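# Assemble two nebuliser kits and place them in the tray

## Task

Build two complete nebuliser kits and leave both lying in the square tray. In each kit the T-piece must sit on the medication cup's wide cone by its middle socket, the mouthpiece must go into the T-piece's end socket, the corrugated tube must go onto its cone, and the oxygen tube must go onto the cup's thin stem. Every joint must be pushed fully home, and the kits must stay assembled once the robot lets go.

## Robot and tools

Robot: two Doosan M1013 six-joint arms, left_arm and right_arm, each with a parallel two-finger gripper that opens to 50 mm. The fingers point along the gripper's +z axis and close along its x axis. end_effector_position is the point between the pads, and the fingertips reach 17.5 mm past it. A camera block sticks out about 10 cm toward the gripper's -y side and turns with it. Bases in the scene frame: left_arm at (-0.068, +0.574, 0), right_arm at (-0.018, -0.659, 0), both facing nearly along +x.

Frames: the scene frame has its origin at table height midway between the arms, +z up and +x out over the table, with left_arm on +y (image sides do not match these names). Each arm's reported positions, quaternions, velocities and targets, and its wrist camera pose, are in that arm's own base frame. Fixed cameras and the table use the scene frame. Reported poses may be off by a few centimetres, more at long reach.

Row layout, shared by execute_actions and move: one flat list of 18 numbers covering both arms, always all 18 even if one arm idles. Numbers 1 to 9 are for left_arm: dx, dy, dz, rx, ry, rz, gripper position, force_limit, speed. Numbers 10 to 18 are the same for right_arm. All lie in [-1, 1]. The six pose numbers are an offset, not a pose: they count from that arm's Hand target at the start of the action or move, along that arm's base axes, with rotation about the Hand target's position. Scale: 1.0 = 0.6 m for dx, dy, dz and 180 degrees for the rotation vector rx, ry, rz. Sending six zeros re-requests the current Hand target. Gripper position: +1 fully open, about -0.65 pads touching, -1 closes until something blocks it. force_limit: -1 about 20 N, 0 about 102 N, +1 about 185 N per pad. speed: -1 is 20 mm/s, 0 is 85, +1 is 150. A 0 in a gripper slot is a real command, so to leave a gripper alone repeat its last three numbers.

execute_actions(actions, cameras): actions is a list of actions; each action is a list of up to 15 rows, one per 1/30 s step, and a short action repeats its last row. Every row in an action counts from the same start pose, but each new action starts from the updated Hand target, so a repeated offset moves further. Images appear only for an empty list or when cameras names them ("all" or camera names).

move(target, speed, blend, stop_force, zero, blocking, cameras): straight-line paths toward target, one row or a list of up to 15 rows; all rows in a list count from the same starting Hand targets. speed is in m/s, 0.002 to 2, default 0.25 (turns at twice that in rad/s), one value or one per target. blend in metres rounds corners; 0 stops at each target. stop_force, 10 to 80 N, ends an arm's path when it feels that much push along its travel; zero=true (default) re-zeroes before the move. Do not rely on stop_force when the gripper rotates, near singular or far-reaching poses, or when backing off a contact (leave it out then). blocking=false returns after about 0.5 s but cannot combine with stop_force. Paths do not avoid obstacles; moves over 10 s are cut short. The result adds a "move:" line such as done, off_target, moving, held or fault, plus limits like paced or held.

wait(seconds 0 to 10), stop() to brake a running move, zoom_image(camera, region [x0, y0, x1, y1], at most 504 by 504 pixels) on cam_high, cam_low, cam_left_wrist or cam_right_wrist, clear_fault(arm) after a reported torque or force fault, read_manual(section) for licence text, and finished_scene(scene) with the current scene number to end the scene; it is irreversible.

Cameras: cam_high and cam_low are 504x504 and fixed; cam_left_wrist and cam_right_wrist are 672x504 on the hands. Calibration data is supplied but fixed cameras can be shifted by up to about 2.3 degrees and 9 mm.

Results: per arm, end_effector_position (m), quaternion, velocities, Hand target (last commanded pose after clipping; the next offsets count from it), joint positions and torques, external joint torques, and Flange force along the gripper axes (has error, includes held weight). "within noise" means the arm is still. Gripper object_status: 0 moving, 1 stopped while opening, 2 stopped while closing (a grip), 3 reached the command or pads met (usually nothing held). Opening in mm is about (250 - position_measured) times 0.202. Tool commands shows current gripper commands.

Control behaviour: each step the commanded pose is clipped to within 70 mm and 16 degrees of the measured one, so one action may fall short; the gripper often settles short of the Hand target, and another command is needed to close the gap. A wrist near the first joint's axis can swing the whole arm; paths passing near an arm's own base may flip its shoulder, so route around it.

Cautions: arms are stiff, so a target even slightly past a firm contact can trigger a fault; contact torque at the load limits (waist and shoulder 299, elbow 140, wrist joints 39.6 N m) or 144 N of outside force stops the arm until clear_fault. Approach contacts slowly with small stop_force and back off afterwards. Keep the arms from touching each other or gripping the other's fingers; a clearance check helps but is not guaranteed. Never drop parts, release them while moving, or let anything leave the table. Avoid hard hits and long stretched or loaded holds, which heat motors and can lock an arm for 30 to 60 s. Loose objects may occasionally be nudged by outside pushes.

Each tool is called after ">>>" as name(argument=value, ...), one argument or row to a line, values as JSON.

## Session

>>> execute_actions(
  actions=[],
)

Scene clock: 0.00 s.
left_arm: end_effector_position=(+0.4629, -0.3860, +0.2951) position_measured=3 object_status=3 end_effector_quat_wxyz=(-0.260, +0.724, -0.388, +0.508) | right_arm: end_effector_position=(+0.7612, +0.8767, +0.3131) position_measured=3 object_status=3 end_effector_quat_wxyz=(+0.237, -0.233, +0.942, +0.036)
Joint positions: left_arm=[-1.188 0.017 2.291 1.558 1.04 0.304] | right_arm=[0.881 0.893 0.626 -0.237 1.198 -1.136]
Joint velocities: within noise
Joint torques (N m): no reading
External joint torques (N m): no reading
Flange force (N): no reading
Hand target: left_arm +0.4629, -0.3860, +0.2951; -0.260, +0.724, -0.388, +0.508 | right_arm +0.7612, +0.8767, +0.3131; +0.237, -0.233, +0.942, +0.036
Tool commands: left_gripper/position=+1.0 left_gripper/force_limit=+1.0 left_gripper/speed=+1.0 right_gripper/position=+1.0 right_gripper/force_limit=+1.0 right_gripper/speed=+1.0
camera_calibration:
cam_left_wrist: T_world_to_cam=[[0.171974, -0.818464, 0.548217, -0.551751], [-0.592592, -0.530508, -0.606131, 0.268329], [0.78693, -0.22063, -0.576249, -0.146444], [0, 0, 0, 1]] pos_world=[0.369137, -0.341548, 0.380734]
cam_right_wrist: T_world_to_cam=[[-0.773753, -0.427384, -0.4676, 1.12037], [-0.585744, 0.763797, 0.271142, -0.290808], [0.241269, 0.483691, -0.841328, -0.214242], [0, 0, 0, 1]] pos_world=[0.748238, 0.804572, 0.422487]

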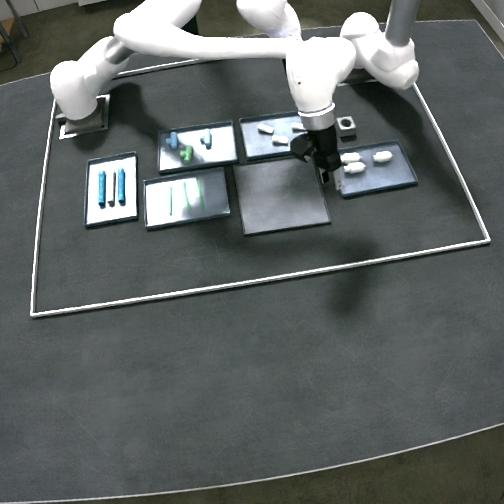

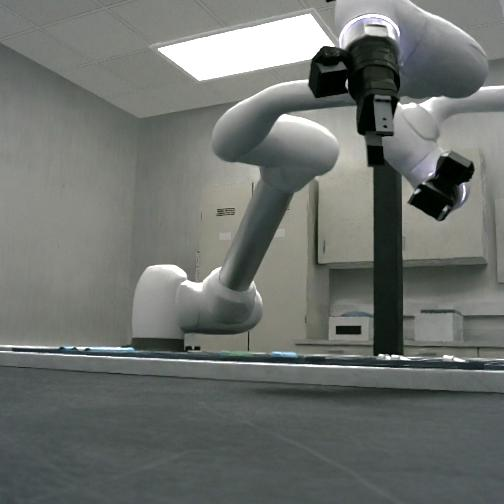

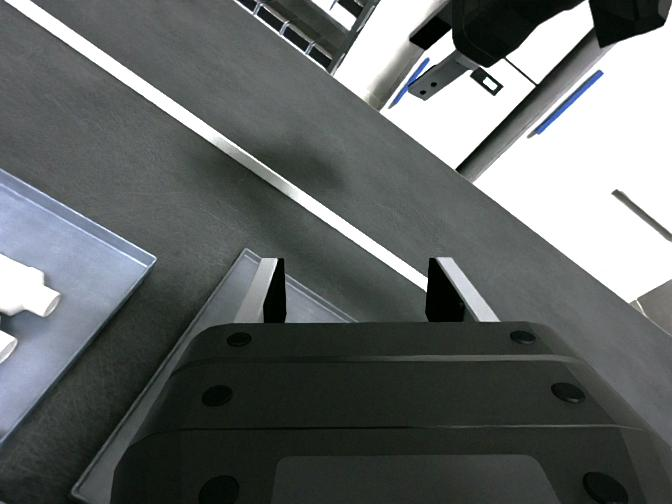

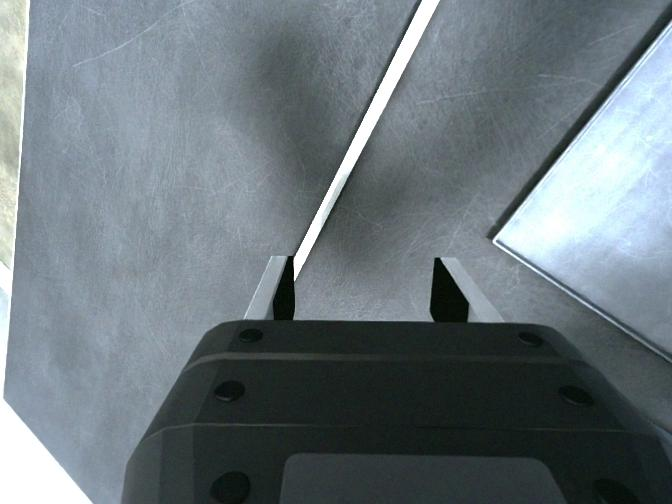

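>>> zoom_image(
  camera="cam_high",
  region=[70, 110, 240, 240],
)

>>> zoom_image(
  camera="cam_high",
  region=[230, 100, 430, 240],
)

Scaled by 2.965.

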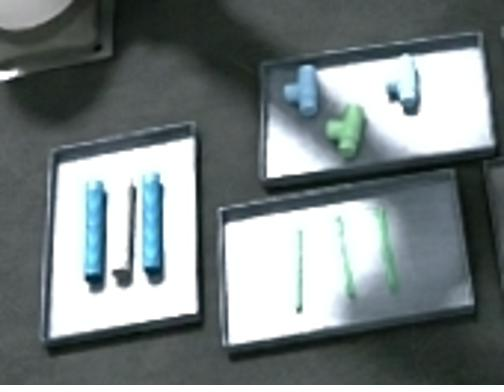

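Scaled by 2.520.

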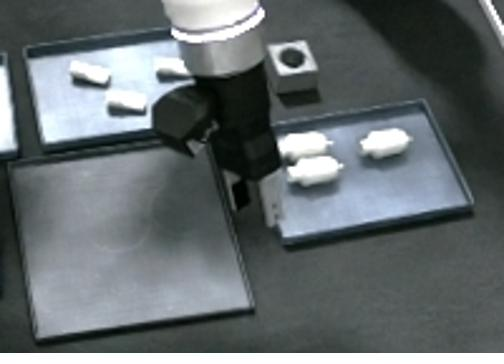

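>>> move(
  target=[
    [0, 0, 0, 0, 0, 0, 1, -0.3, 0, -0.402, -0.7945, 0.0115, 0.1093, 0.1485, -0.6392, 1, -0.3, 0],
    [-0.1647, -0.3823, -0.0252, -0.1719, 0.3604, 0.2572, 1, -0.3, 0, -0.402, -0.7945, 0.0115, 0.1093, 0.1485, -0.6392, 1, -0.3, 0],
  ],
  speed=[0.4, 0.4],
  blend=0.03,
  cameras=["cam_high", "cam_left_wrist", "cam_right_wrist"],
)

Scene clock: 107.53 s.
left_arm: end_effector_position=(+0.3687, -0.6051, +0.2811) position_measured=3 object_status=3 end_effector_quat_wxyz=(-0.013, +0.998, -0.047, +0.027) | right_arm: end_effector_position=(+0.5200, +0.4000, +0.3200) position_measured=3 object_status=3 end_effector_quat_wxyz=(+0.000, +0.707, +0.708, +0.000)
Joint positions: left_arm=[-1.097 0.286 1.605 0.063 1.246 0.548] | right_arm=[0.603 0.19 1.654 0 1.298 0.602]
Joint torques (N m): left_arm=[-2.38 -67.54 -42 4.08 0.21 0] | right_arm=[-3.51 -56.62 -40.1 4.53 0.23 -0.06]
External joint torques (N m): left_arm=[2.19 -4.9 -0.07 0.3 -0.16 0] | right_arm=[3.38 -4.47 -1.33 -0.36 -0.18 0.06]
Flange force (N): left_arm=[-1.6 -7.8 -2.2] | right_arm=[1.6 -6.6 -3.4]
Hand target: left_arm +0.3687, -0.6051, +0.2811; -0.013, +0.998, -0.047, +0.027 (not the last commanded pose) | right_arm +0.5200, +0.4000, +0.3200; +0.000, +0.707, +0.708, +0.000
Off the commanded pose: left_arm 0.011 m, 4 deg | right_arm 0.000 m, 0 deg.
move: held (left_arm; a check stopped the path); blend cut to 0 m at target 1; limits=held
pose unreachable (left arm): on one or more control steps of this call, first in action 0 (counted from 0), this arm could not follow its commanded pose, so it was not sent that pose on those steps. It may still have moved: this result reports where it is.
cause: moving toward the commanded pose would bring a part of the arm too close to another arm (a part of this arm just beyond joint 5 (wrist pitch) and a part of the right arm just beyond its joint 4 (forearm roll), at the place that arm is still heading or pushing toward).
camera_calibration:
cam_left_wrist: T_world_to_cam=[[0.994329, -0.0820218, 0.0676859, -0.42966], [-0.0989938, -0.946425, 0.307375, -0.602696], [0.0388482, -0.312332, -0.949178, 0.196424], [0, 0, 0, 1]] pos_world=[0.35993, -0.544299, 0.400777]
cam_right_wrist: T_world_to_cam=[[-0.00753991, 0.999959, -0.0049359, -0.384207], [0.934557, 0.00880255, 0.355704, -0.585574], [0.355733, -0.00193091, -0.934586, 0.244874], [0, 0, 0, 1]] pos_world=[0.457246, 0.389818, 0.43525]
Images, in order (width x height): cam_high 504x504, cam_left_wrist 672x504, cam_right_wrist 672x504.

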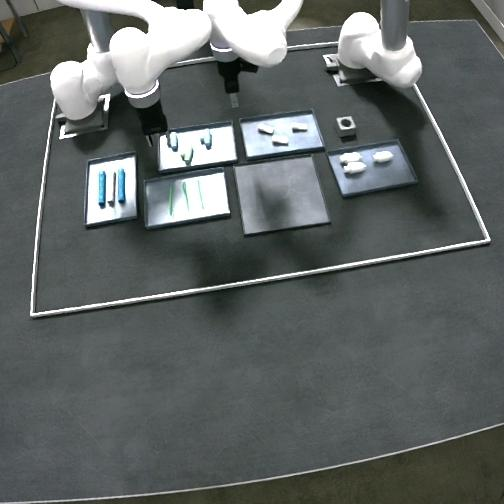

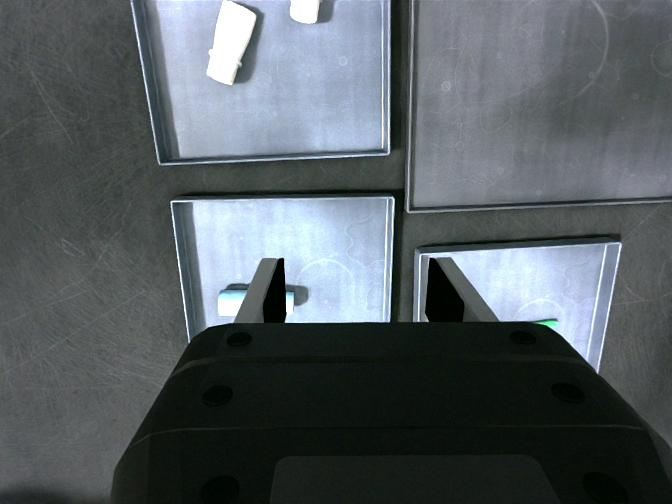

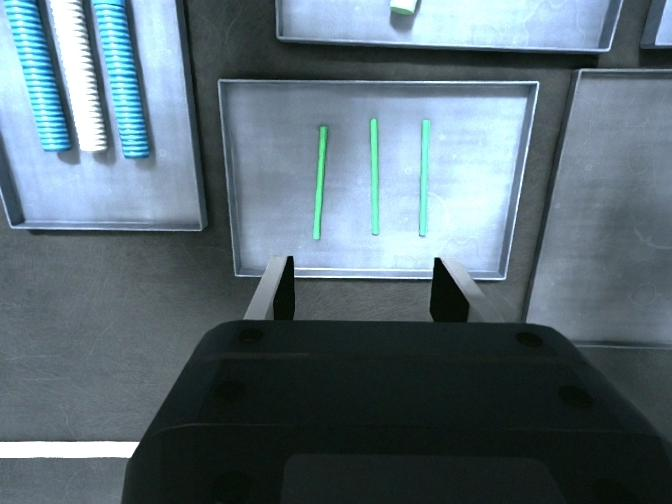

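>>> move(
  target=[
    [0, 0, 0, 0, 0, 0, 1, -0.3, 0, -0.1167, -0.3833, -0.1, 0, 0, 0, 1, -0.3, 0],
    [-0.14, -0.235, -0.0518, -0.0078, 0.0174, 0.0121, 1, -0.3, 0, -0.1167, -0.3833, -0.1, 0, 0, 0, 1, -0.3, 0],
  ],
  speed=[0.35, 0.25],
  blend=0.03,
  cameras=["cam_left_wrist", "cam_right_wrist"],
)

Scene clock: 181.27 s.
left_arm: end_effector_position=(+0.2847, -0.7461, +0.2501) position_measured=3 object_status=3 end_effector_quat_wxyz=(+0.000, +1.000, -0.028, +0.000) | right_arm: end_effector_position=(+0.4500, +0.1700, +0.2600) position_measured=3 object_status=3 end_effector_quat_wxyz=(+0.000, +0.707, +0.708, +0.000)
Joint positions: left_arm=[-1.249 0.443 1.44 0 1.258 0.377] | right_arm=[0.289 -0.054 2.031 0 1.165 0.288]
Joint torques (N m): left_arm=[-1.88 -83.5 -42.11 3.9 0.28 0.02] | right_arm=[-3.46 -30.18 -38.11 4.3 0.25 -0.09]
External joint torques (N m): left_arm=[1.66 -4.55 0.11 0.31 -0.21 -0.02] | right_arm=[3.6 -3.69 -1.34 -0.34 -0.17 0.09]
Flange force (N): left_arm=[-1.1 -7.6 -1.8] | right_arm=[6.0 -5.9 -4.0]
Hand target: left_arm +0.2847, -0.7461, +0.2501; +0.000, +1.000, -0.028, +0.000 | right_arm +0.4500, +0.1700, +0.2600; +0.000, +0.707, +0.708, +0.000
Off the commanded pose: left_arm 0.000 m, 0 deg | right_arm 0.000 m, 0 deg.
move: done
camera_calibration:
cam_left_wrist: T_world_to_cam=[[0.998957, -0.043196, 0.0148136, -0.314715], [-0.0456627, -0.941292, 0.334492, -0.752983], [-0.000504777, -0.334819, -0.942282, 0.118955], [0, 0, 0, 1]] pos_world=[0.280063, -0.682543, 0.368618]
cam_right_wrist: T_world_to_cam=[[-0.00753991, 0.999959, -0.0049359, -0.155041], [0.934557, 0.00880255, 0.355704, -0.496694], [0.355733, -0.00193091, -0.934586, 0.213291], [0, 0, 0, 1]] pos_world=[0.387146, 0.159818, 0.37525]
Images, in order (width x height): cam_left_wrist 672x504, cam_right_wrist 672x504.

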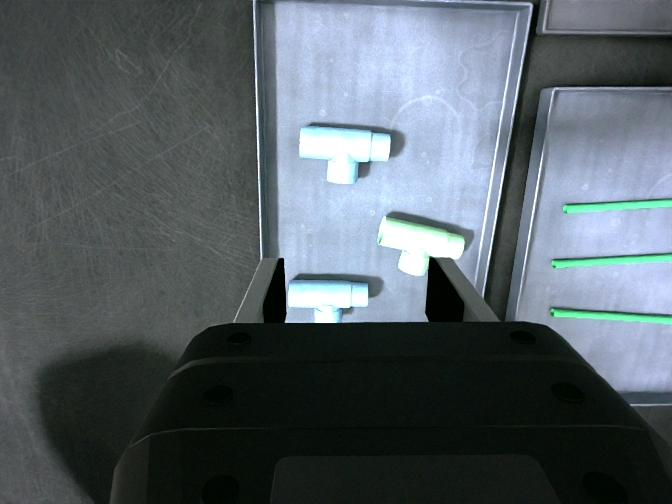

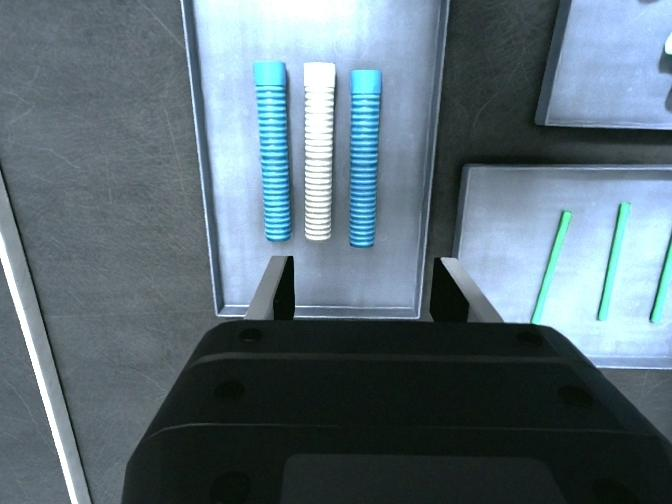

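>>> move(
  target=[-0.0038, 0.0037, -0.2668, 0, 0, -0.0133, 1, -0.3, 0, -0.0883, 0.0225, -0.25, 0, 0, 0, 0.4, -0.5, -0.5],
  speed=0.25,
  cameras=["cam_left_wrist", "cam_right_wrist"],
)

Scene clock: 240.53 s.
left_arm: end_effector_position=(+0.2824, -0.7439, +0.0900) position_measured=3 object_status=3 end_effector_quat_wxyz=(+0.000, +0.999, -0.049, +0.000) | right_arm: end_effector_position=(+0.3971, +0.1835, +0.1101) position_measured=92 object_status=3 end_effector_quat_wxyz=(+0.000, +0.707, +0.708, +0.000)
Joint positions: left_arm=[-1.251 0.549 1.59 0 1.003 0.417] | right_arm=[0.354 0.03 2.268 0 0.844 0.353]
Joint torques (N m): left_arm=[-1.9 -88.21 -37.35 3.46 0.32 0.01] | right_arm=[-3.78 -31.96 -31.03 3.54 0.24 -0.04]
External joint torques (N m): left_arm=[1.65 -5.14 0.09 0.27 -0.26 -0.01] | right_arm=[3.97 -3.96 -1.1 -0.31 -0.17 0.04]
Flange force (N): left_arm=[-1.4 -7.5 -4.0] | right_arm=[6.8 -7.2 -6.2]
Hand target: left_arm +0.2824, -0.7439, +0.0900; +0.000, +0.999, -0.049, +0.000 | right_arm +0.3970, +0.1835, +0.1100; +0.000, +0.707, +0.708, +0.000
Off the commanded pose: left_arm 0.000 m, 0 deg | right_arm 0.000 m, 0 deg.
move: done
camera_calibration:
cam_left_wrist: T_world_to_cam=[[0.996279, -0.0848922, 0.0148988, -0.340244], [-0.084976, -0.938556, 0.334502, -0.684381], [-0.0144132, -0.334523, -0.942277, -0.0270383], [0, 0, 0, 1]] pos_world=[0.280432, -0.680259, 0.208518]
cam_right_wrist: T_world_to_cam=[[-0.00747992, 0.99996, -0.0048079, -0.169829], [0.934524, 0.00870112, 0.355793, -0.394012], [0.355821, -0.00183179, -0.934552, 0.0918937], [0, 0, 0, 1]] pos_world=[0.334246, 0.173419, 0.22525]
Images, in order (width x height): cam_left_wrist 672x504, cam_right_wrist 672x504.

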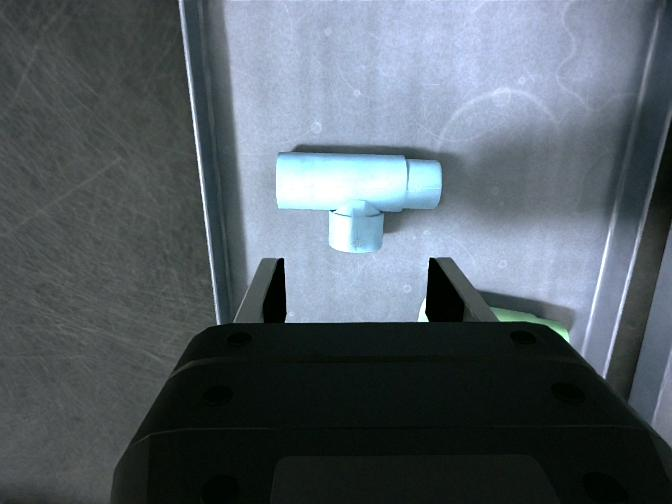

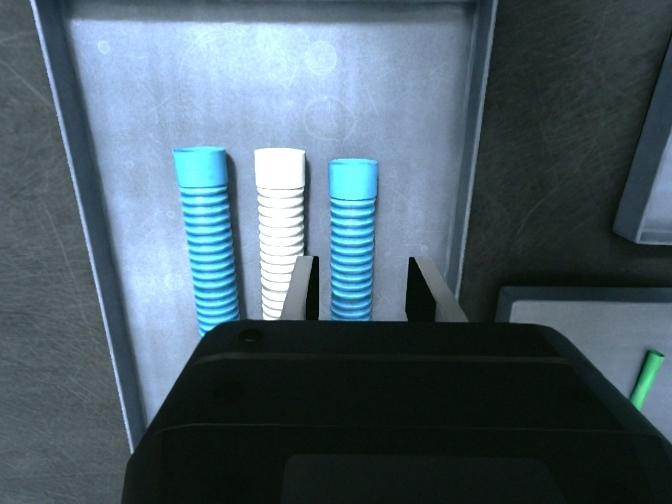

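>>> move(
  target=[
    [0.0037, -0.0003, -0.1118, 0, 0, -0.0072, 1, -0.3, 0, -0.0025, -0.0005, -0.1408, 0, 0, 0, 0.4, -0.5, -0.5],
    [0.0037, -0.0003, -0.1118, 0, 0, -0.0072, -1, -0.5, -0.5, -0.0025, -0.0005, -0.1408, 0, 0, 0, -1, -0.5, -0.5],
  ],
  speed=[0.12, 0.1],
  cameras=["cam_left_wrist", "cam_right_wrist"],
)

Scene clock: 272.97 s.
left_arm: end_effector_position=(+0.2846, -0.7441, +0.0229) position_measured=129 object_status=0 end_effector_quat_wxyz=(+0.000, +0.998, -0.060, +0.000) | right_arm: end_effector_position=(+0.3955, +0.1832, +0.0255) position_measured=138 object_status=2 end_effector_quat_wxyz=(+0.000, +0.707, +0.708, +0.000)
Joint positions: left_arm=[-1.249 0.613 1.625 0 0.903 0.442] | right_arm=[0.354 0.163 2.338 0 0.641 0.353]
Joint torques (N m): left_arm=[-2.37 -91.2 -35.02 3.2 0.28 0.02] | right_arm=[-3.31 -38.29 -24.52 2.93 0.25 -0.07]
External joint torques (N m): left_arm=[2.07 -5.44 0.26 0.29 -0.22 -0.02] | right_arm=[3.42 -4.67 -1.12 -0.35 -0.18 0.07]
Flange force (N): left_arm=[-1.3 -7.9 -5.0] | right_arm=[5.7 -6.8 -8.7]
Hand target: left_arm +0.2846, -0.7441, +0.0229; +0.000, +0.998, -0.060, +0.000 | right_arm +0.3955, +0.1832, +0.0256; +0.000, +0.707, +0.708, +0.000
Off the commanded pose: left_arm 0.000 m, 0 deg | right_arm 0.000 m, 0 deg.
move: done
camera_calibration:
cam_left_wrist: T_world_to_cam=[[0.994118, -0.107281, 0.0148031, -0.357483], [-0.106036, -0.93643, 0.334448, -0.654294], [-0.022018, -0.334051, -0.942298, -0.0877653], [0, 0, 0, 1]] pos_world=[0.284069, -0.680369, 0.141418]
cam_right_wrist: T_world_to_cam=[[-0.00753991, 0.999959, -0.0049359, -0.169808], [0.934557, 0.00880255, 0.355704, -0.362465], [0.355733, -0.00193091, -0.934586, 0.013544], [0, 0, 0, 1]] pos_world=[0.332646, 0.173018, 0.14075]
Images, in order (width x height): cam_left_wrist 672x504, cam_right_wrist 672x504.

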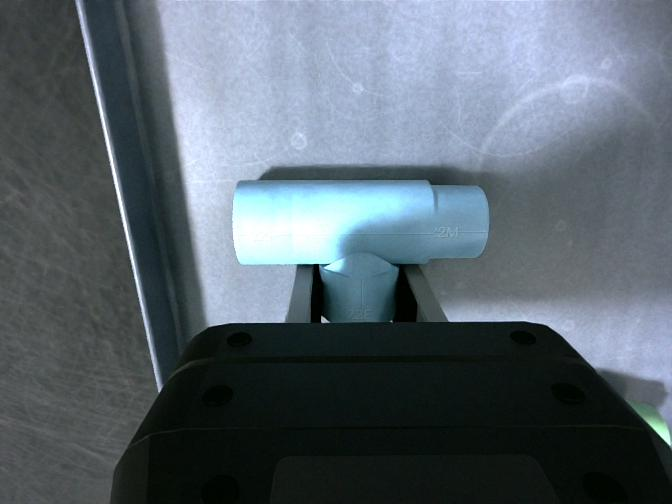

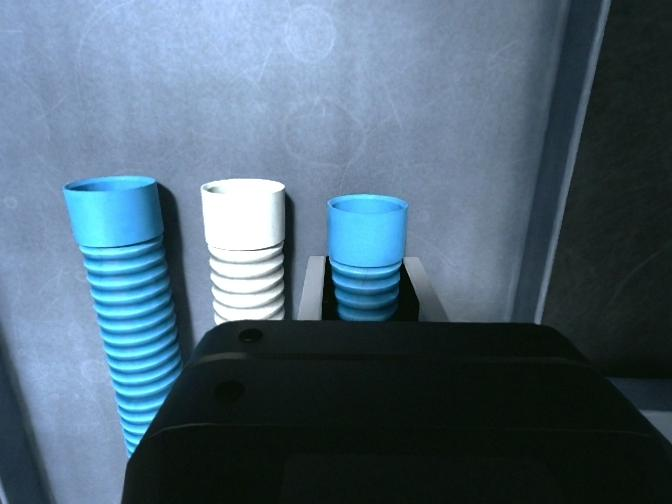

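>>> move(
  target=[
    [0, 0, 0.178, 0, 0, 0, -1, -0.5, -0.5, 0, 0, 0.2, 0, 0, 0, -1, -0.5, -0.5],
    [0.1333, 0.1667, 0.3333, 0, 0, 0.3333, -1, -0.5, -0.5, 0.0075, 0.1947, 0.5073, 0.5, 0, 0, -1, -0.5, -0.5],
    [0.2667, 0.3333, 0.3667, 0, 0, 0.6667, -1, -0.5, -0.5, 0.0108, 0.4447, 0.4573, 0.3849, 0.3849, -0.3849, -1, -0.5, -0.5],
    [0.3978, 0.481, 0.378, 0, 0, 0.9999, -1, -0.5, -0.5, 0.0108, 0.6947, 0.3683, 0, 0.7071, -0.7071, -1, -0.5, -0.5],
  ],
  speed=[0.2, 0.5, 0.5, 0.5],
  blend=[0.02, 0.03, 0.03, 0],
  cameras=["cam_left_wrist", "cam_right_wrist", "cam_low"],
)

Scene clock: 349.00 s.
left_arm: end_effector_position=(+0.5233, -0.4555, +0.2497) position_measured=129 object_status=2 end_effector_quat_wxyz=(+0.000, +0.060, +0.998, +0.000) | right_arm: end_effector_position=(+0.4021, +0.6000, +0.2466) position_measured=138 object_status=2 end_effector_quat_wxyz=(+0.501, -0.500, +0.500, +0.500)
Joint positions: left_arm=[-0.766 0.284 1.667 0 1.191 -2.217] | right_arm=[0.588 0.372 2.244 2.095 1.288 2.019]
Joint torques (N m): left_arm=[-1.51 -67.5 -41.12 3.74 0.14 0] | right_arm=[-3.71 -59.88 -25.58 0.56 2.8 -0.15]
External joint torques (N m): left_arm=[1.41 -3.93 -0.04 0.3 -0.2 0] | right_arm=[3.81 -5.43 -0.96 -0.39 -0.07 0.07]
Flange force (N): left_arm=[3.7 5.0 -2.1] | right_arm=[-10.4 6.7 3.4]
Hand target: left_arm +0.5233, -0.4555, +0.2497; +0.000, +0.060, +0.998, +0.000 | right_arm +0.4020, +0.6000, +0.2465; +0.500, -0.500, +0.500, +0.500
Off the commanded pose: left_arm 0.000 m, 0 deg | right_arm 0.000 m, 0 deg.
move: done
camera_calibration:
cam_left_wrist: T_world_to_cam=[[-0.994073, 0.107697, 0.0148486, 0.571167], [0.106443, 0.936381, 0.334456, 0.307193], [0.0221161, 0.334054, -0.942294, 0.508803], [0, 0, 0, 1]] pos_world=[0.52383, -0.51913, 0.368218]
cam_right_wrist: T_world_to_cam=[[0.00754085, 0.00493404, -0.999959, 0.250774], [-0.934636, -0.355496, -0.00880234, 0.609092], [-0.355525, 0.934665, 0.00193079, -0.2884], [0, 0, 0, 1]] pos_world=[0.464854, 0.48485, 0.256682]
Images, in order (width x height): cam_low 504x504, cam_left_wrist 672x504, cam_right_wrist 672x504.

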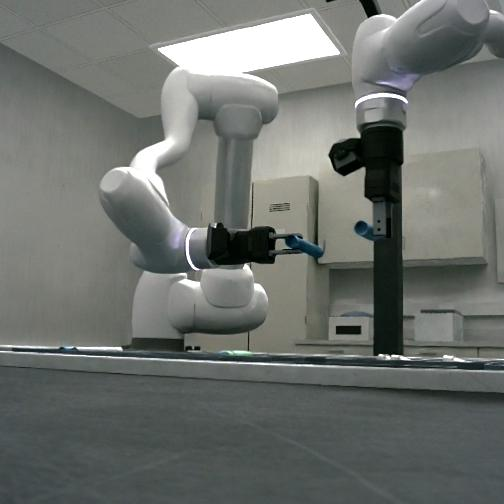

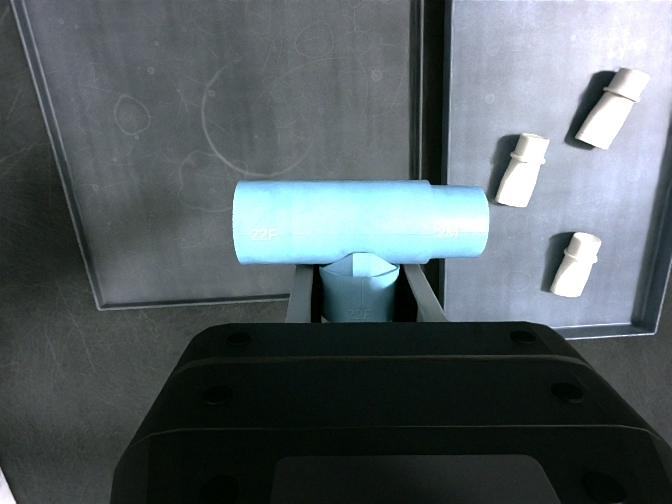

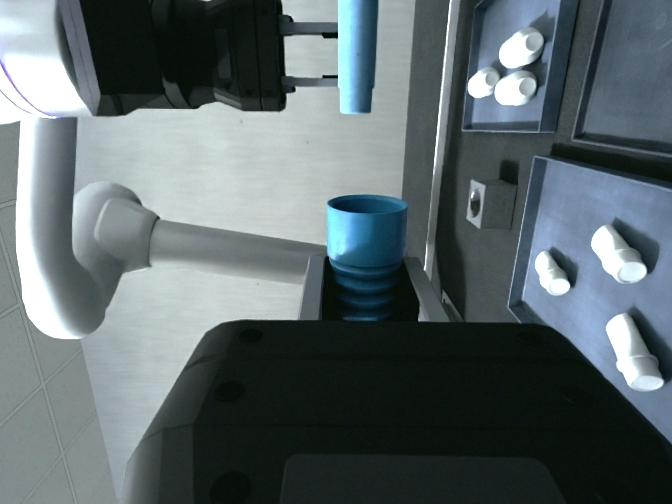

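>>> move(
  target=[0, 0, 0, 0, 0, 0.0193, -1, -0.5, -0.5, 0, 0.2867, -0.0017, 0, 0, 0, -1, -0.5, -0.5],
  speed=0.2,
  cameras=["cam_left_wrist", "cam_right_wrist", "cam_low"],
)

>>> zoom_image(
  camera="cam_left_wrist",
  region=[340, 160, 560, 300],
)

>>> zoom_image(
  camera="cam_right_wrist",
  region=[300, 60, 440, 280],
)

>>> zoom_image(
  camera="cam_left_wrist",
  region=[460, 30, 672, 320],
)

Scene clock: 371.33 s.
left_arm: end_effector_position=(+0.5233, -0.4555, +0.2497) position_measured=129 object_status=2 end_effector_quat_wxyz=(+0.000, +0.030, +1.000, +0.000) | right_arm: end_effector_position=(+0.4020, +0.7720, +0.2455) position_measured=138 object_status=2 end_effector_quat_wxyz=(+0.500, -0.500, +0.500, +0.500)
Joint positions: left_arm=[-0.766 0.284 1.667 0 1.191 -2.277] | right_arm=[0.82 0.499 2.012 2.285 1.125 2.031]
Joint torques (N m): left_arm=[-1.85 -67.42 -41.32 3.69 0.16 0] | right_arm=[-3.47 -74.88 -29.01 -0.03 2.82 -0.13]
External joint torques (N m): left_arm=[1.74 -4.06 0.12 0.35 -0.22 0] | right_arm=[3.33 -5.37 -1.16 -0.43 -0.13 0.06]
Flange force (N): left_arm=[3.5 5.9 -1.9] | right_arm=[-8.6 5.4 0.8]
Hand target: left_arm +0.5233, -0.4555, +0.2497; +0.000, +0.030, +1.000, +0.000 | right_arm +0.4020, +0.7721, +0.2455; +0.500, -0.500, +0.500, +0.500
Off the commanded pose: left_arm 0.000 m, 0 deg | right_arm 0.000 m, 0 deg.
move: done
camera_calibration:
cam_left_wrist: T_world_to_cam=[[-0.998774, 0.0472475, 0.0147866, 0.546058], [0.0494713, 0.941117, 0.334443, 0.339147], [0.00188573, 0.334765, -0.9423, 0.519705], [0, 0, 0, 1]] pos_world=[0.52763, -0.518956, 0.368218]
cam_right_wrist: T_world_to_cam=[[0.00753989, 0.00493519, -0.999959, 0.248925], [-0.934591, -0.355616, -0.0088021, 0.670286], [-0.355645, 0.934619, 0.00193108, -0.449075], [0, 0, 0, 1]] pos_world=[0.464854, 0.65685, 0.255682]
Images, in order (width x height): cam_low 504x504, cam_left_wrist 672x504, cam_right_wrist 672x504.

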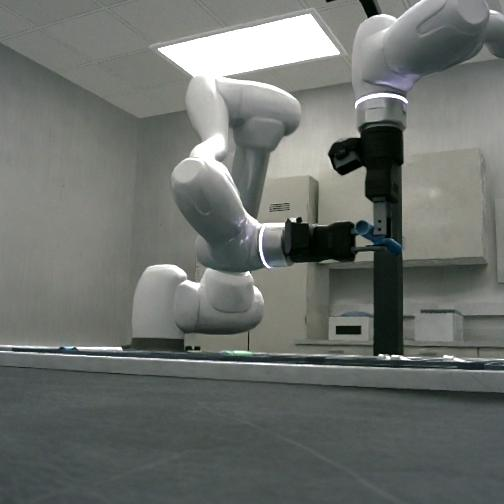

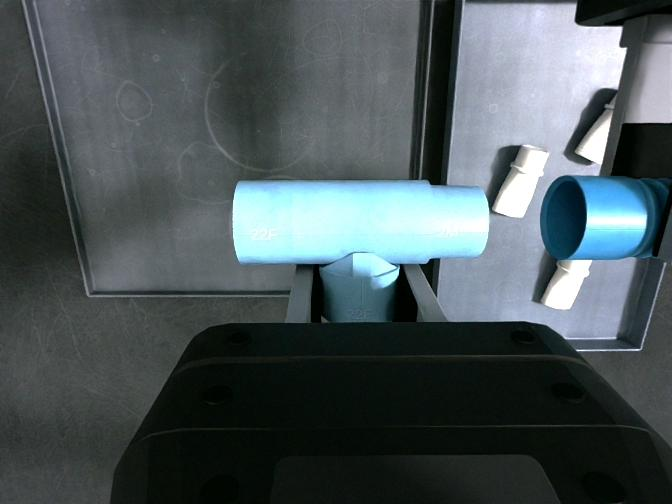

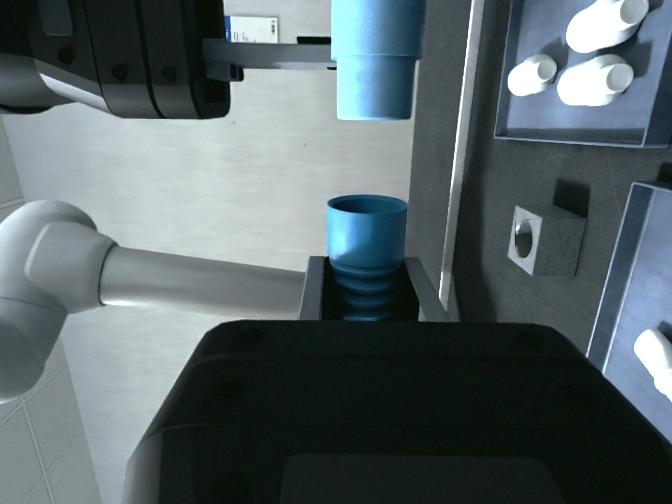

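Scaled by 2.291.

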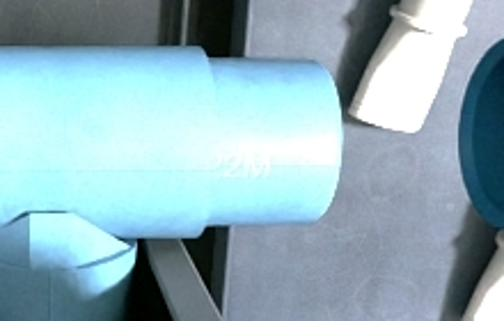

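Scaled by 2.291.

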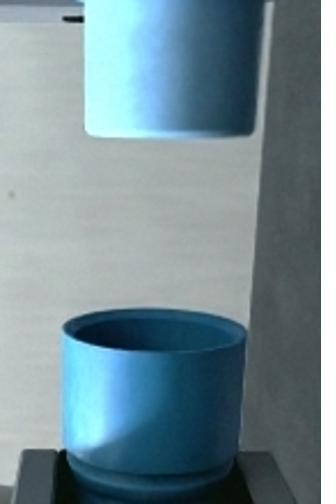

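Scaled by 1.738.

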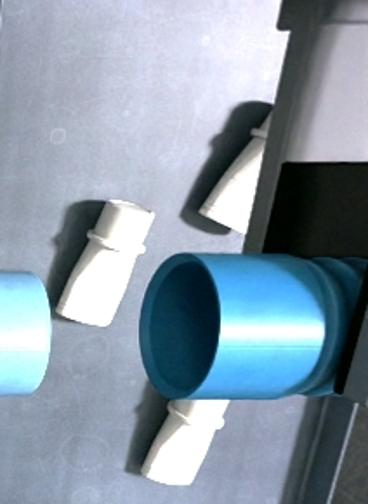

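>>> move(
  target=[
    [0, 0, 0, 0, 0, 0, -1, -0.5, -0.5, 0.02, 0.003, -0.0027, 0, 0, 0, -1, -0.5, -0.5],
    [0, 0, 0, 0, 0, 0, -1, -0.5, -0.5, 0.0767, 0.003, -0.0027, 0, 0, 0, -1, -0.5, -0.5],
  ],
  speed=[0.05, 0.025],
  stop_force=35,
  cameras=["cam_left_wrist", "cam_right_wrist"],
)

>>> zoom_image(
  camera="cam_left_wrist",
  region=[340, 160, 560, 300],
)

Scene clock: 414.30 s.
left_arm: end_effector_position=(+0.5233, -0.4555, +0.2497) position_measured=130 object_status=2 end_effector_quat_wxyz=(+0.000, +0.030, +1.000, +0.000) | right_arm: end_effector_position=(+0.4434, +0.7739, +0.2438) position_measured=138 object_status=2 end_effector_quat_wxyz=(+0.500, -0.500, +0.500, +0.500)
Joint positions: left_arm=[-0.766 0.284 1.667 0 1.191 -2.277] | right_arm=[0.776 0.532 1.954 2.232 1.13 2.072]
Joint torques (N m): left_arm=[-31.69 -73.89 -34.03 -8.5 6.82 0.21] | right_arm=[-28.99 -68.89 -46 9.79 -5.13 0.12]
External joint torques (N m): left_arm=[31.59 2.54 -7.1 12.54 -6.87 -0.21] | right_arm=[29.11 -15.44 14.86 -10.13 7.77 -0.2]
Flange force (N): left_arm=[-41.0 25.5 5.4] | right_arm=[-15.2 49.1 -18.2]
Hand target: left_arm +0.5233, -0.4555, +0.2497; +0.000, +0.030, +1.000, +0.000 | right_arm +0.4434, +0.7739, +0.2438; +0.500, -0.500, +0.500, +0.500 (not the last commanded pose)
Off the commanded pose: left_arm 0.000 m, 0 deg | right_arm 0.005 m, 0 deg.
move: contact (right_arm); path passed 1 of 2 targets
camera_calibration:
cam_left_wrist: T_world_to_cam=[[-0.998774, 0.047211, 0.0148849, 0.546003], [0.0494697, 0.941087, 0.334527, 0.339102], [0.00178535, 0.334853, -0.942269, 0.519793], [0, 0, 0, 1]] pos_world=[0.52763, -0.518956, 0.368218]
cam_right_wrist: T_world_to_cam=[[0.00747746, 0.00481204, -0.99996, 0.246915], [-0.934333, -0.356296, -0.00870129, 0.710023], [-0.356324, 0.934361, 0.00183186, -0.43555], [0, 0, 0, 1]] pos_world=[0.506354, 0.658751, 0.253881]
Images, in order (width x height): cam_left_wrist 672x504, cam_right_wrist 672x504.

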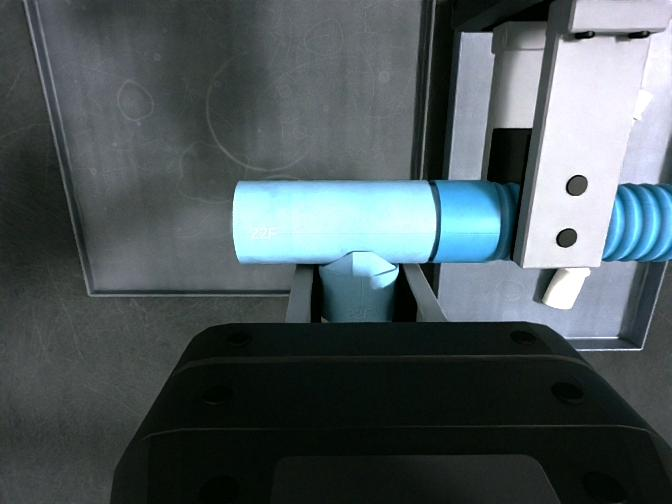

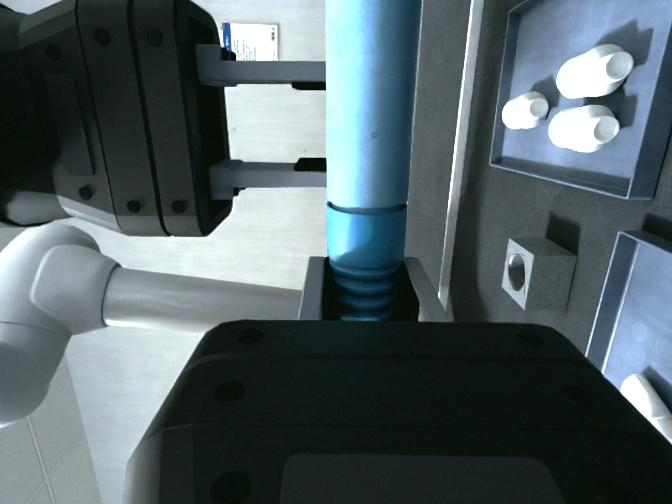

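Scaled by 2.291.

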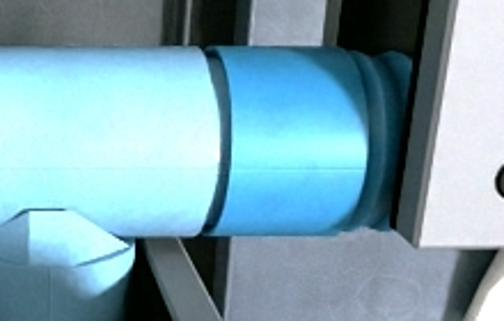

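>>> move(
  target=[0, 0, 0, 0, 0, 0, -1, -0.5, -0.5, 0.007, 0, 0, 0, 0, 0, -1, -0.5, -0.5],
  speed=0.015,
  stop_force=35,
  cameras=["cam_left_wrist", "cam_right_wrist"],
)

>>> zoom_image(
  camera="cam_left_wrist",
  region=[340, 160, 560, 300],
)

>>> zoom_image(
  camera="cam_right_wrist",
  region=[300, 150, 440, 290],
)

Scene clock: 424.53 s.
left_arm: end_effector_position=(+0.5233, -0.4555, +0.2497) position_measured=130 object_status=2 end_effector_quat_wxyz=(+0.000, +0.030, +1.000, +0.000) | right_arm: end_effector_position=(+0.4476, +0.7739, +0.2438) position_measured=138 object_status=2 end_effector_quat_wxyz=(+0.500, -0.500, +0.500, +0.500)
Joint positions: left_arm=[-0.766 0.284 1.667 0 1.191 -2.277] | right_arm=[0.771 0.535 1.949 2.226 1.13 2.076]
Joint torques (N m): left_arm=[-49.12 -73.94 -21.22 -15.15 13.6 0.8] | right_arm=[-52.46 -69.3 -59.57 18.09 -9.15 0.07]
External joint torques (N m): left_arm=[48.94 2.53 -19.93 19.18 -13.66 -0.8] | right_arm=[52.84 -16.47 27.99 -18.42 11.82 -0.14]
Flange force (N): left_arm=[-74.4 30.3 2.7] | right_arm=[-14.1 82.2 -23.1]
Hand target: left_arm +0.5233, -0.4555, +0.2497; +0.000, +0.030, +1.000, +0.000 | right_arm +0.4476, +0.7739, +0.2438; +0.500, -0.500, +0.500, +0.500
Off the commanded pose: left_arm 0.000 m, 0 deg | right_arm 0.000 m, 0 deg.
move: done
camera_calibration:
cam_left_wrist: T_world_to_cam=[[-0.998774, 0.0472475, 0.0147866, 0.546158], [0.0494713, 0.941117, 0.334443, 0.339142], [0.00188573, 0.334765, -0.9423, 0.519705], [0, 0, 0, 1]] pos_world=[0.52773, -0.518956, 0.368218]
cam_right_wrist: T_world_to_cam=[[0.00766515, 0.0048821, -0.999959, 0.246842], [-0.934298, -0.356382, -0.00890179, 0.713944], [-0.356411, 0.934327, 0.00182961, -0.434022], [0, 0, 0, 1]] pos_world=[0.510454, 0.658751, 0.253982]
Images, in order (width x height): cam_left_wrist 672x504, cam_right_wrist 672x504.

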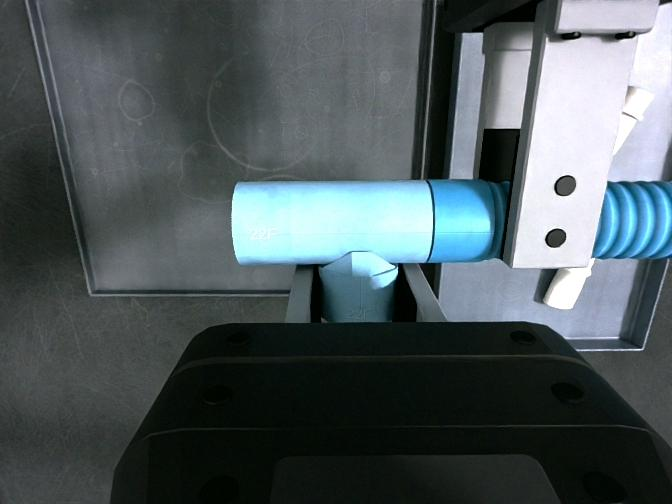

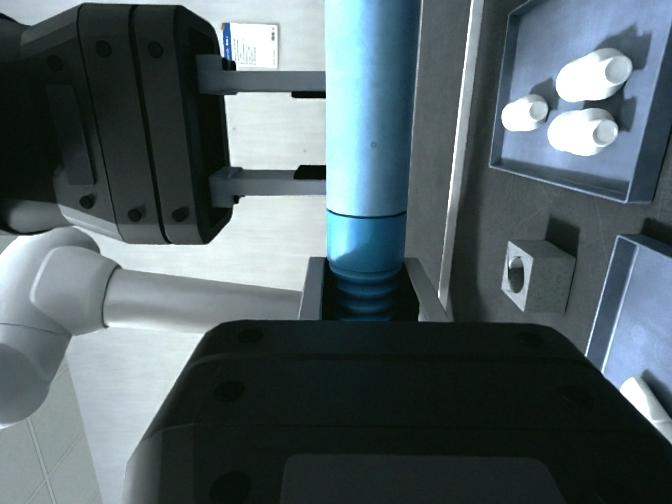

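Scaled by 2.291.

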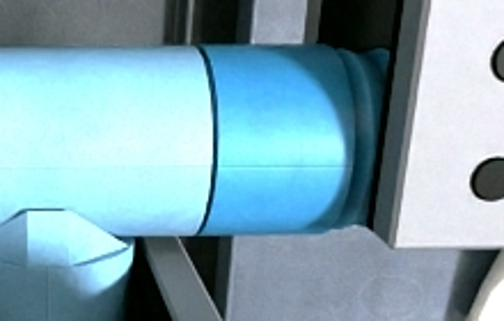

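Scaled by 3.600.

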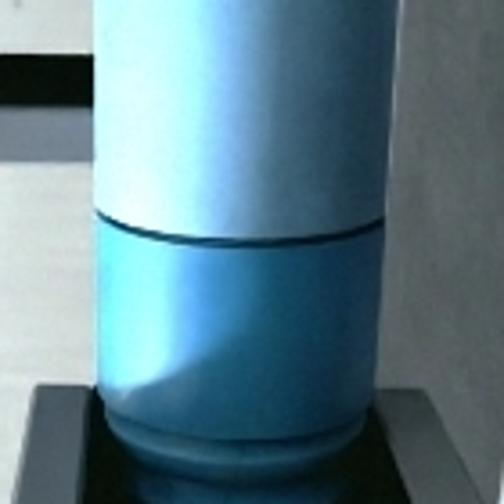

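>>> move(
  target=[0, 0, 0, 0, 0, 0, -1, -0.5, -0.5, 0.0042, 0, 0, 0, 0, 0, -1, -0.5, -0.5],
  speed=0.015,
  stop_force=25,
  cameras=["cam_left_wrist", "cam_right_wrist"],
)

>>> zoom_image(
  camera="cam_left_wrist",
  region=[340, 160, 560, 300],
)

>>> zoom_image(
  camera="cam_right_wrist",
  region=[300, 150, 440, 290],
)

Scene clock: 435.33 s.
left_arm: end_effector_position=(+0.5233, -0.4555, +0.2497) position_measured=130 object_status=2 end_effector_quat_wxyz=(+0.000, +0.030, +1.000, +0.000) | right_arm: end_effector_position=(+0.4501, +0.7739, +0.2438) position_measured=138 object_status=2 end_effector_quat_wxyz=(+0.500, -0.500, +0.500, +0.500)
Joint positions: left_arm=[-0.766 0.284 1.667 0 1.191 -2.277] | right_arm=[0.769 0.536 1.945 2.223 1.131 2.078]
Joint torques (N m): left_arm=[-49.22 -73.05 -19.68 -15.05 14.09 1.05] | right_arm=[-54.01 -70.14 -60.35 18.5 -9.09 0.07]
External joint torques (N m): left_arm=[49.12 1.7 -21.47 19.09 -14.14 -1.05] | right_arm=[54.2 -15.18 29.01 -18.81 11.74 -0.14]
Flange force (N): left_arm=[-75.6 29.2 1.3] | right_arm=[-12.3 83.6 -22.3]
Hand target: left_arm +0.5233, -0.4555, +0.2497; +0.000, +0.030, +1.000, +0.000 | right_arm +0.4501, +0.7739, +0.2438; +0.500, -0.500, +0.500, +0.500
Off the commanded pose: left_arm 0.000 m, 0 deg | right_arm 0.000 m, 0 deg.
move: done
camera_calibration:
cam_left_wrist: T_world_to_cam=[[-0.998774, 0.0472101, 0.0148846, 0.546003], [0.0494688, 0.941087, 0.334527, 0.339102], [0.00178536, 0.334853, -0.942269, 0.519793], [0, 0, 0, 1]] pos_world=[0.52763, -0.518956, 0.368218]
cam_right_wrist: T_world_to_cam=[[0.00757045, 0.0048464, -0.99996, 0.246895], [-0.934332, -0.356296, -0.00880042, 0.716308], [-0.356324, 0.934361, 0.00183083, -0.433163], [0, 0, 0, 1]] pos_world=[0.513054, 0.658751, 0.253982]
Images, in order (width x height): cam_left_wrist 672x504, cam_right_wrist 672x504.

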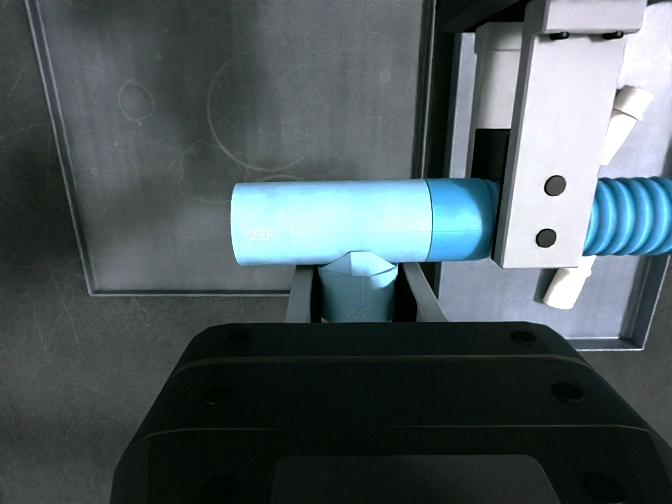

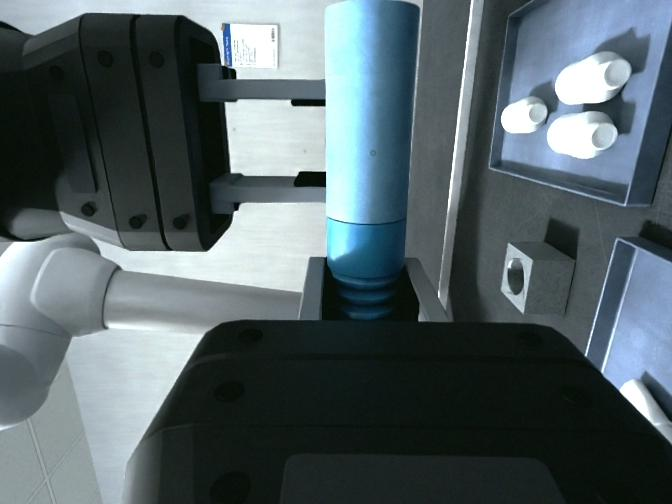

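Scaled by 2.291.

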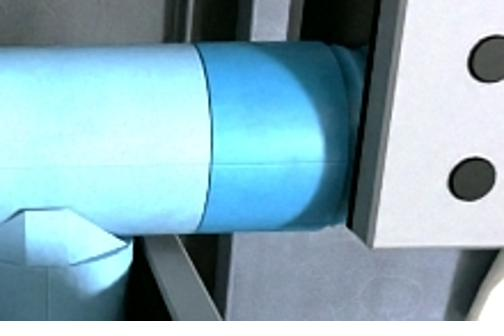

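Scaled by 3.600.

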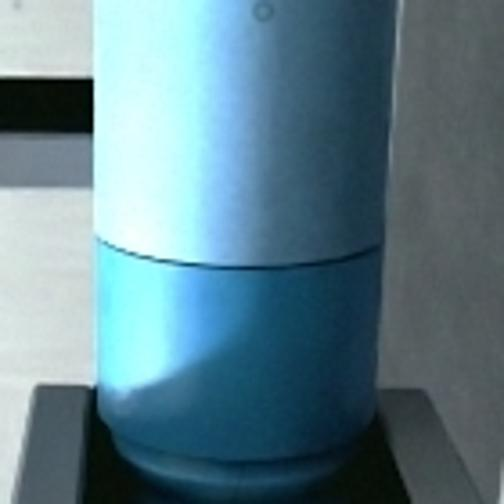

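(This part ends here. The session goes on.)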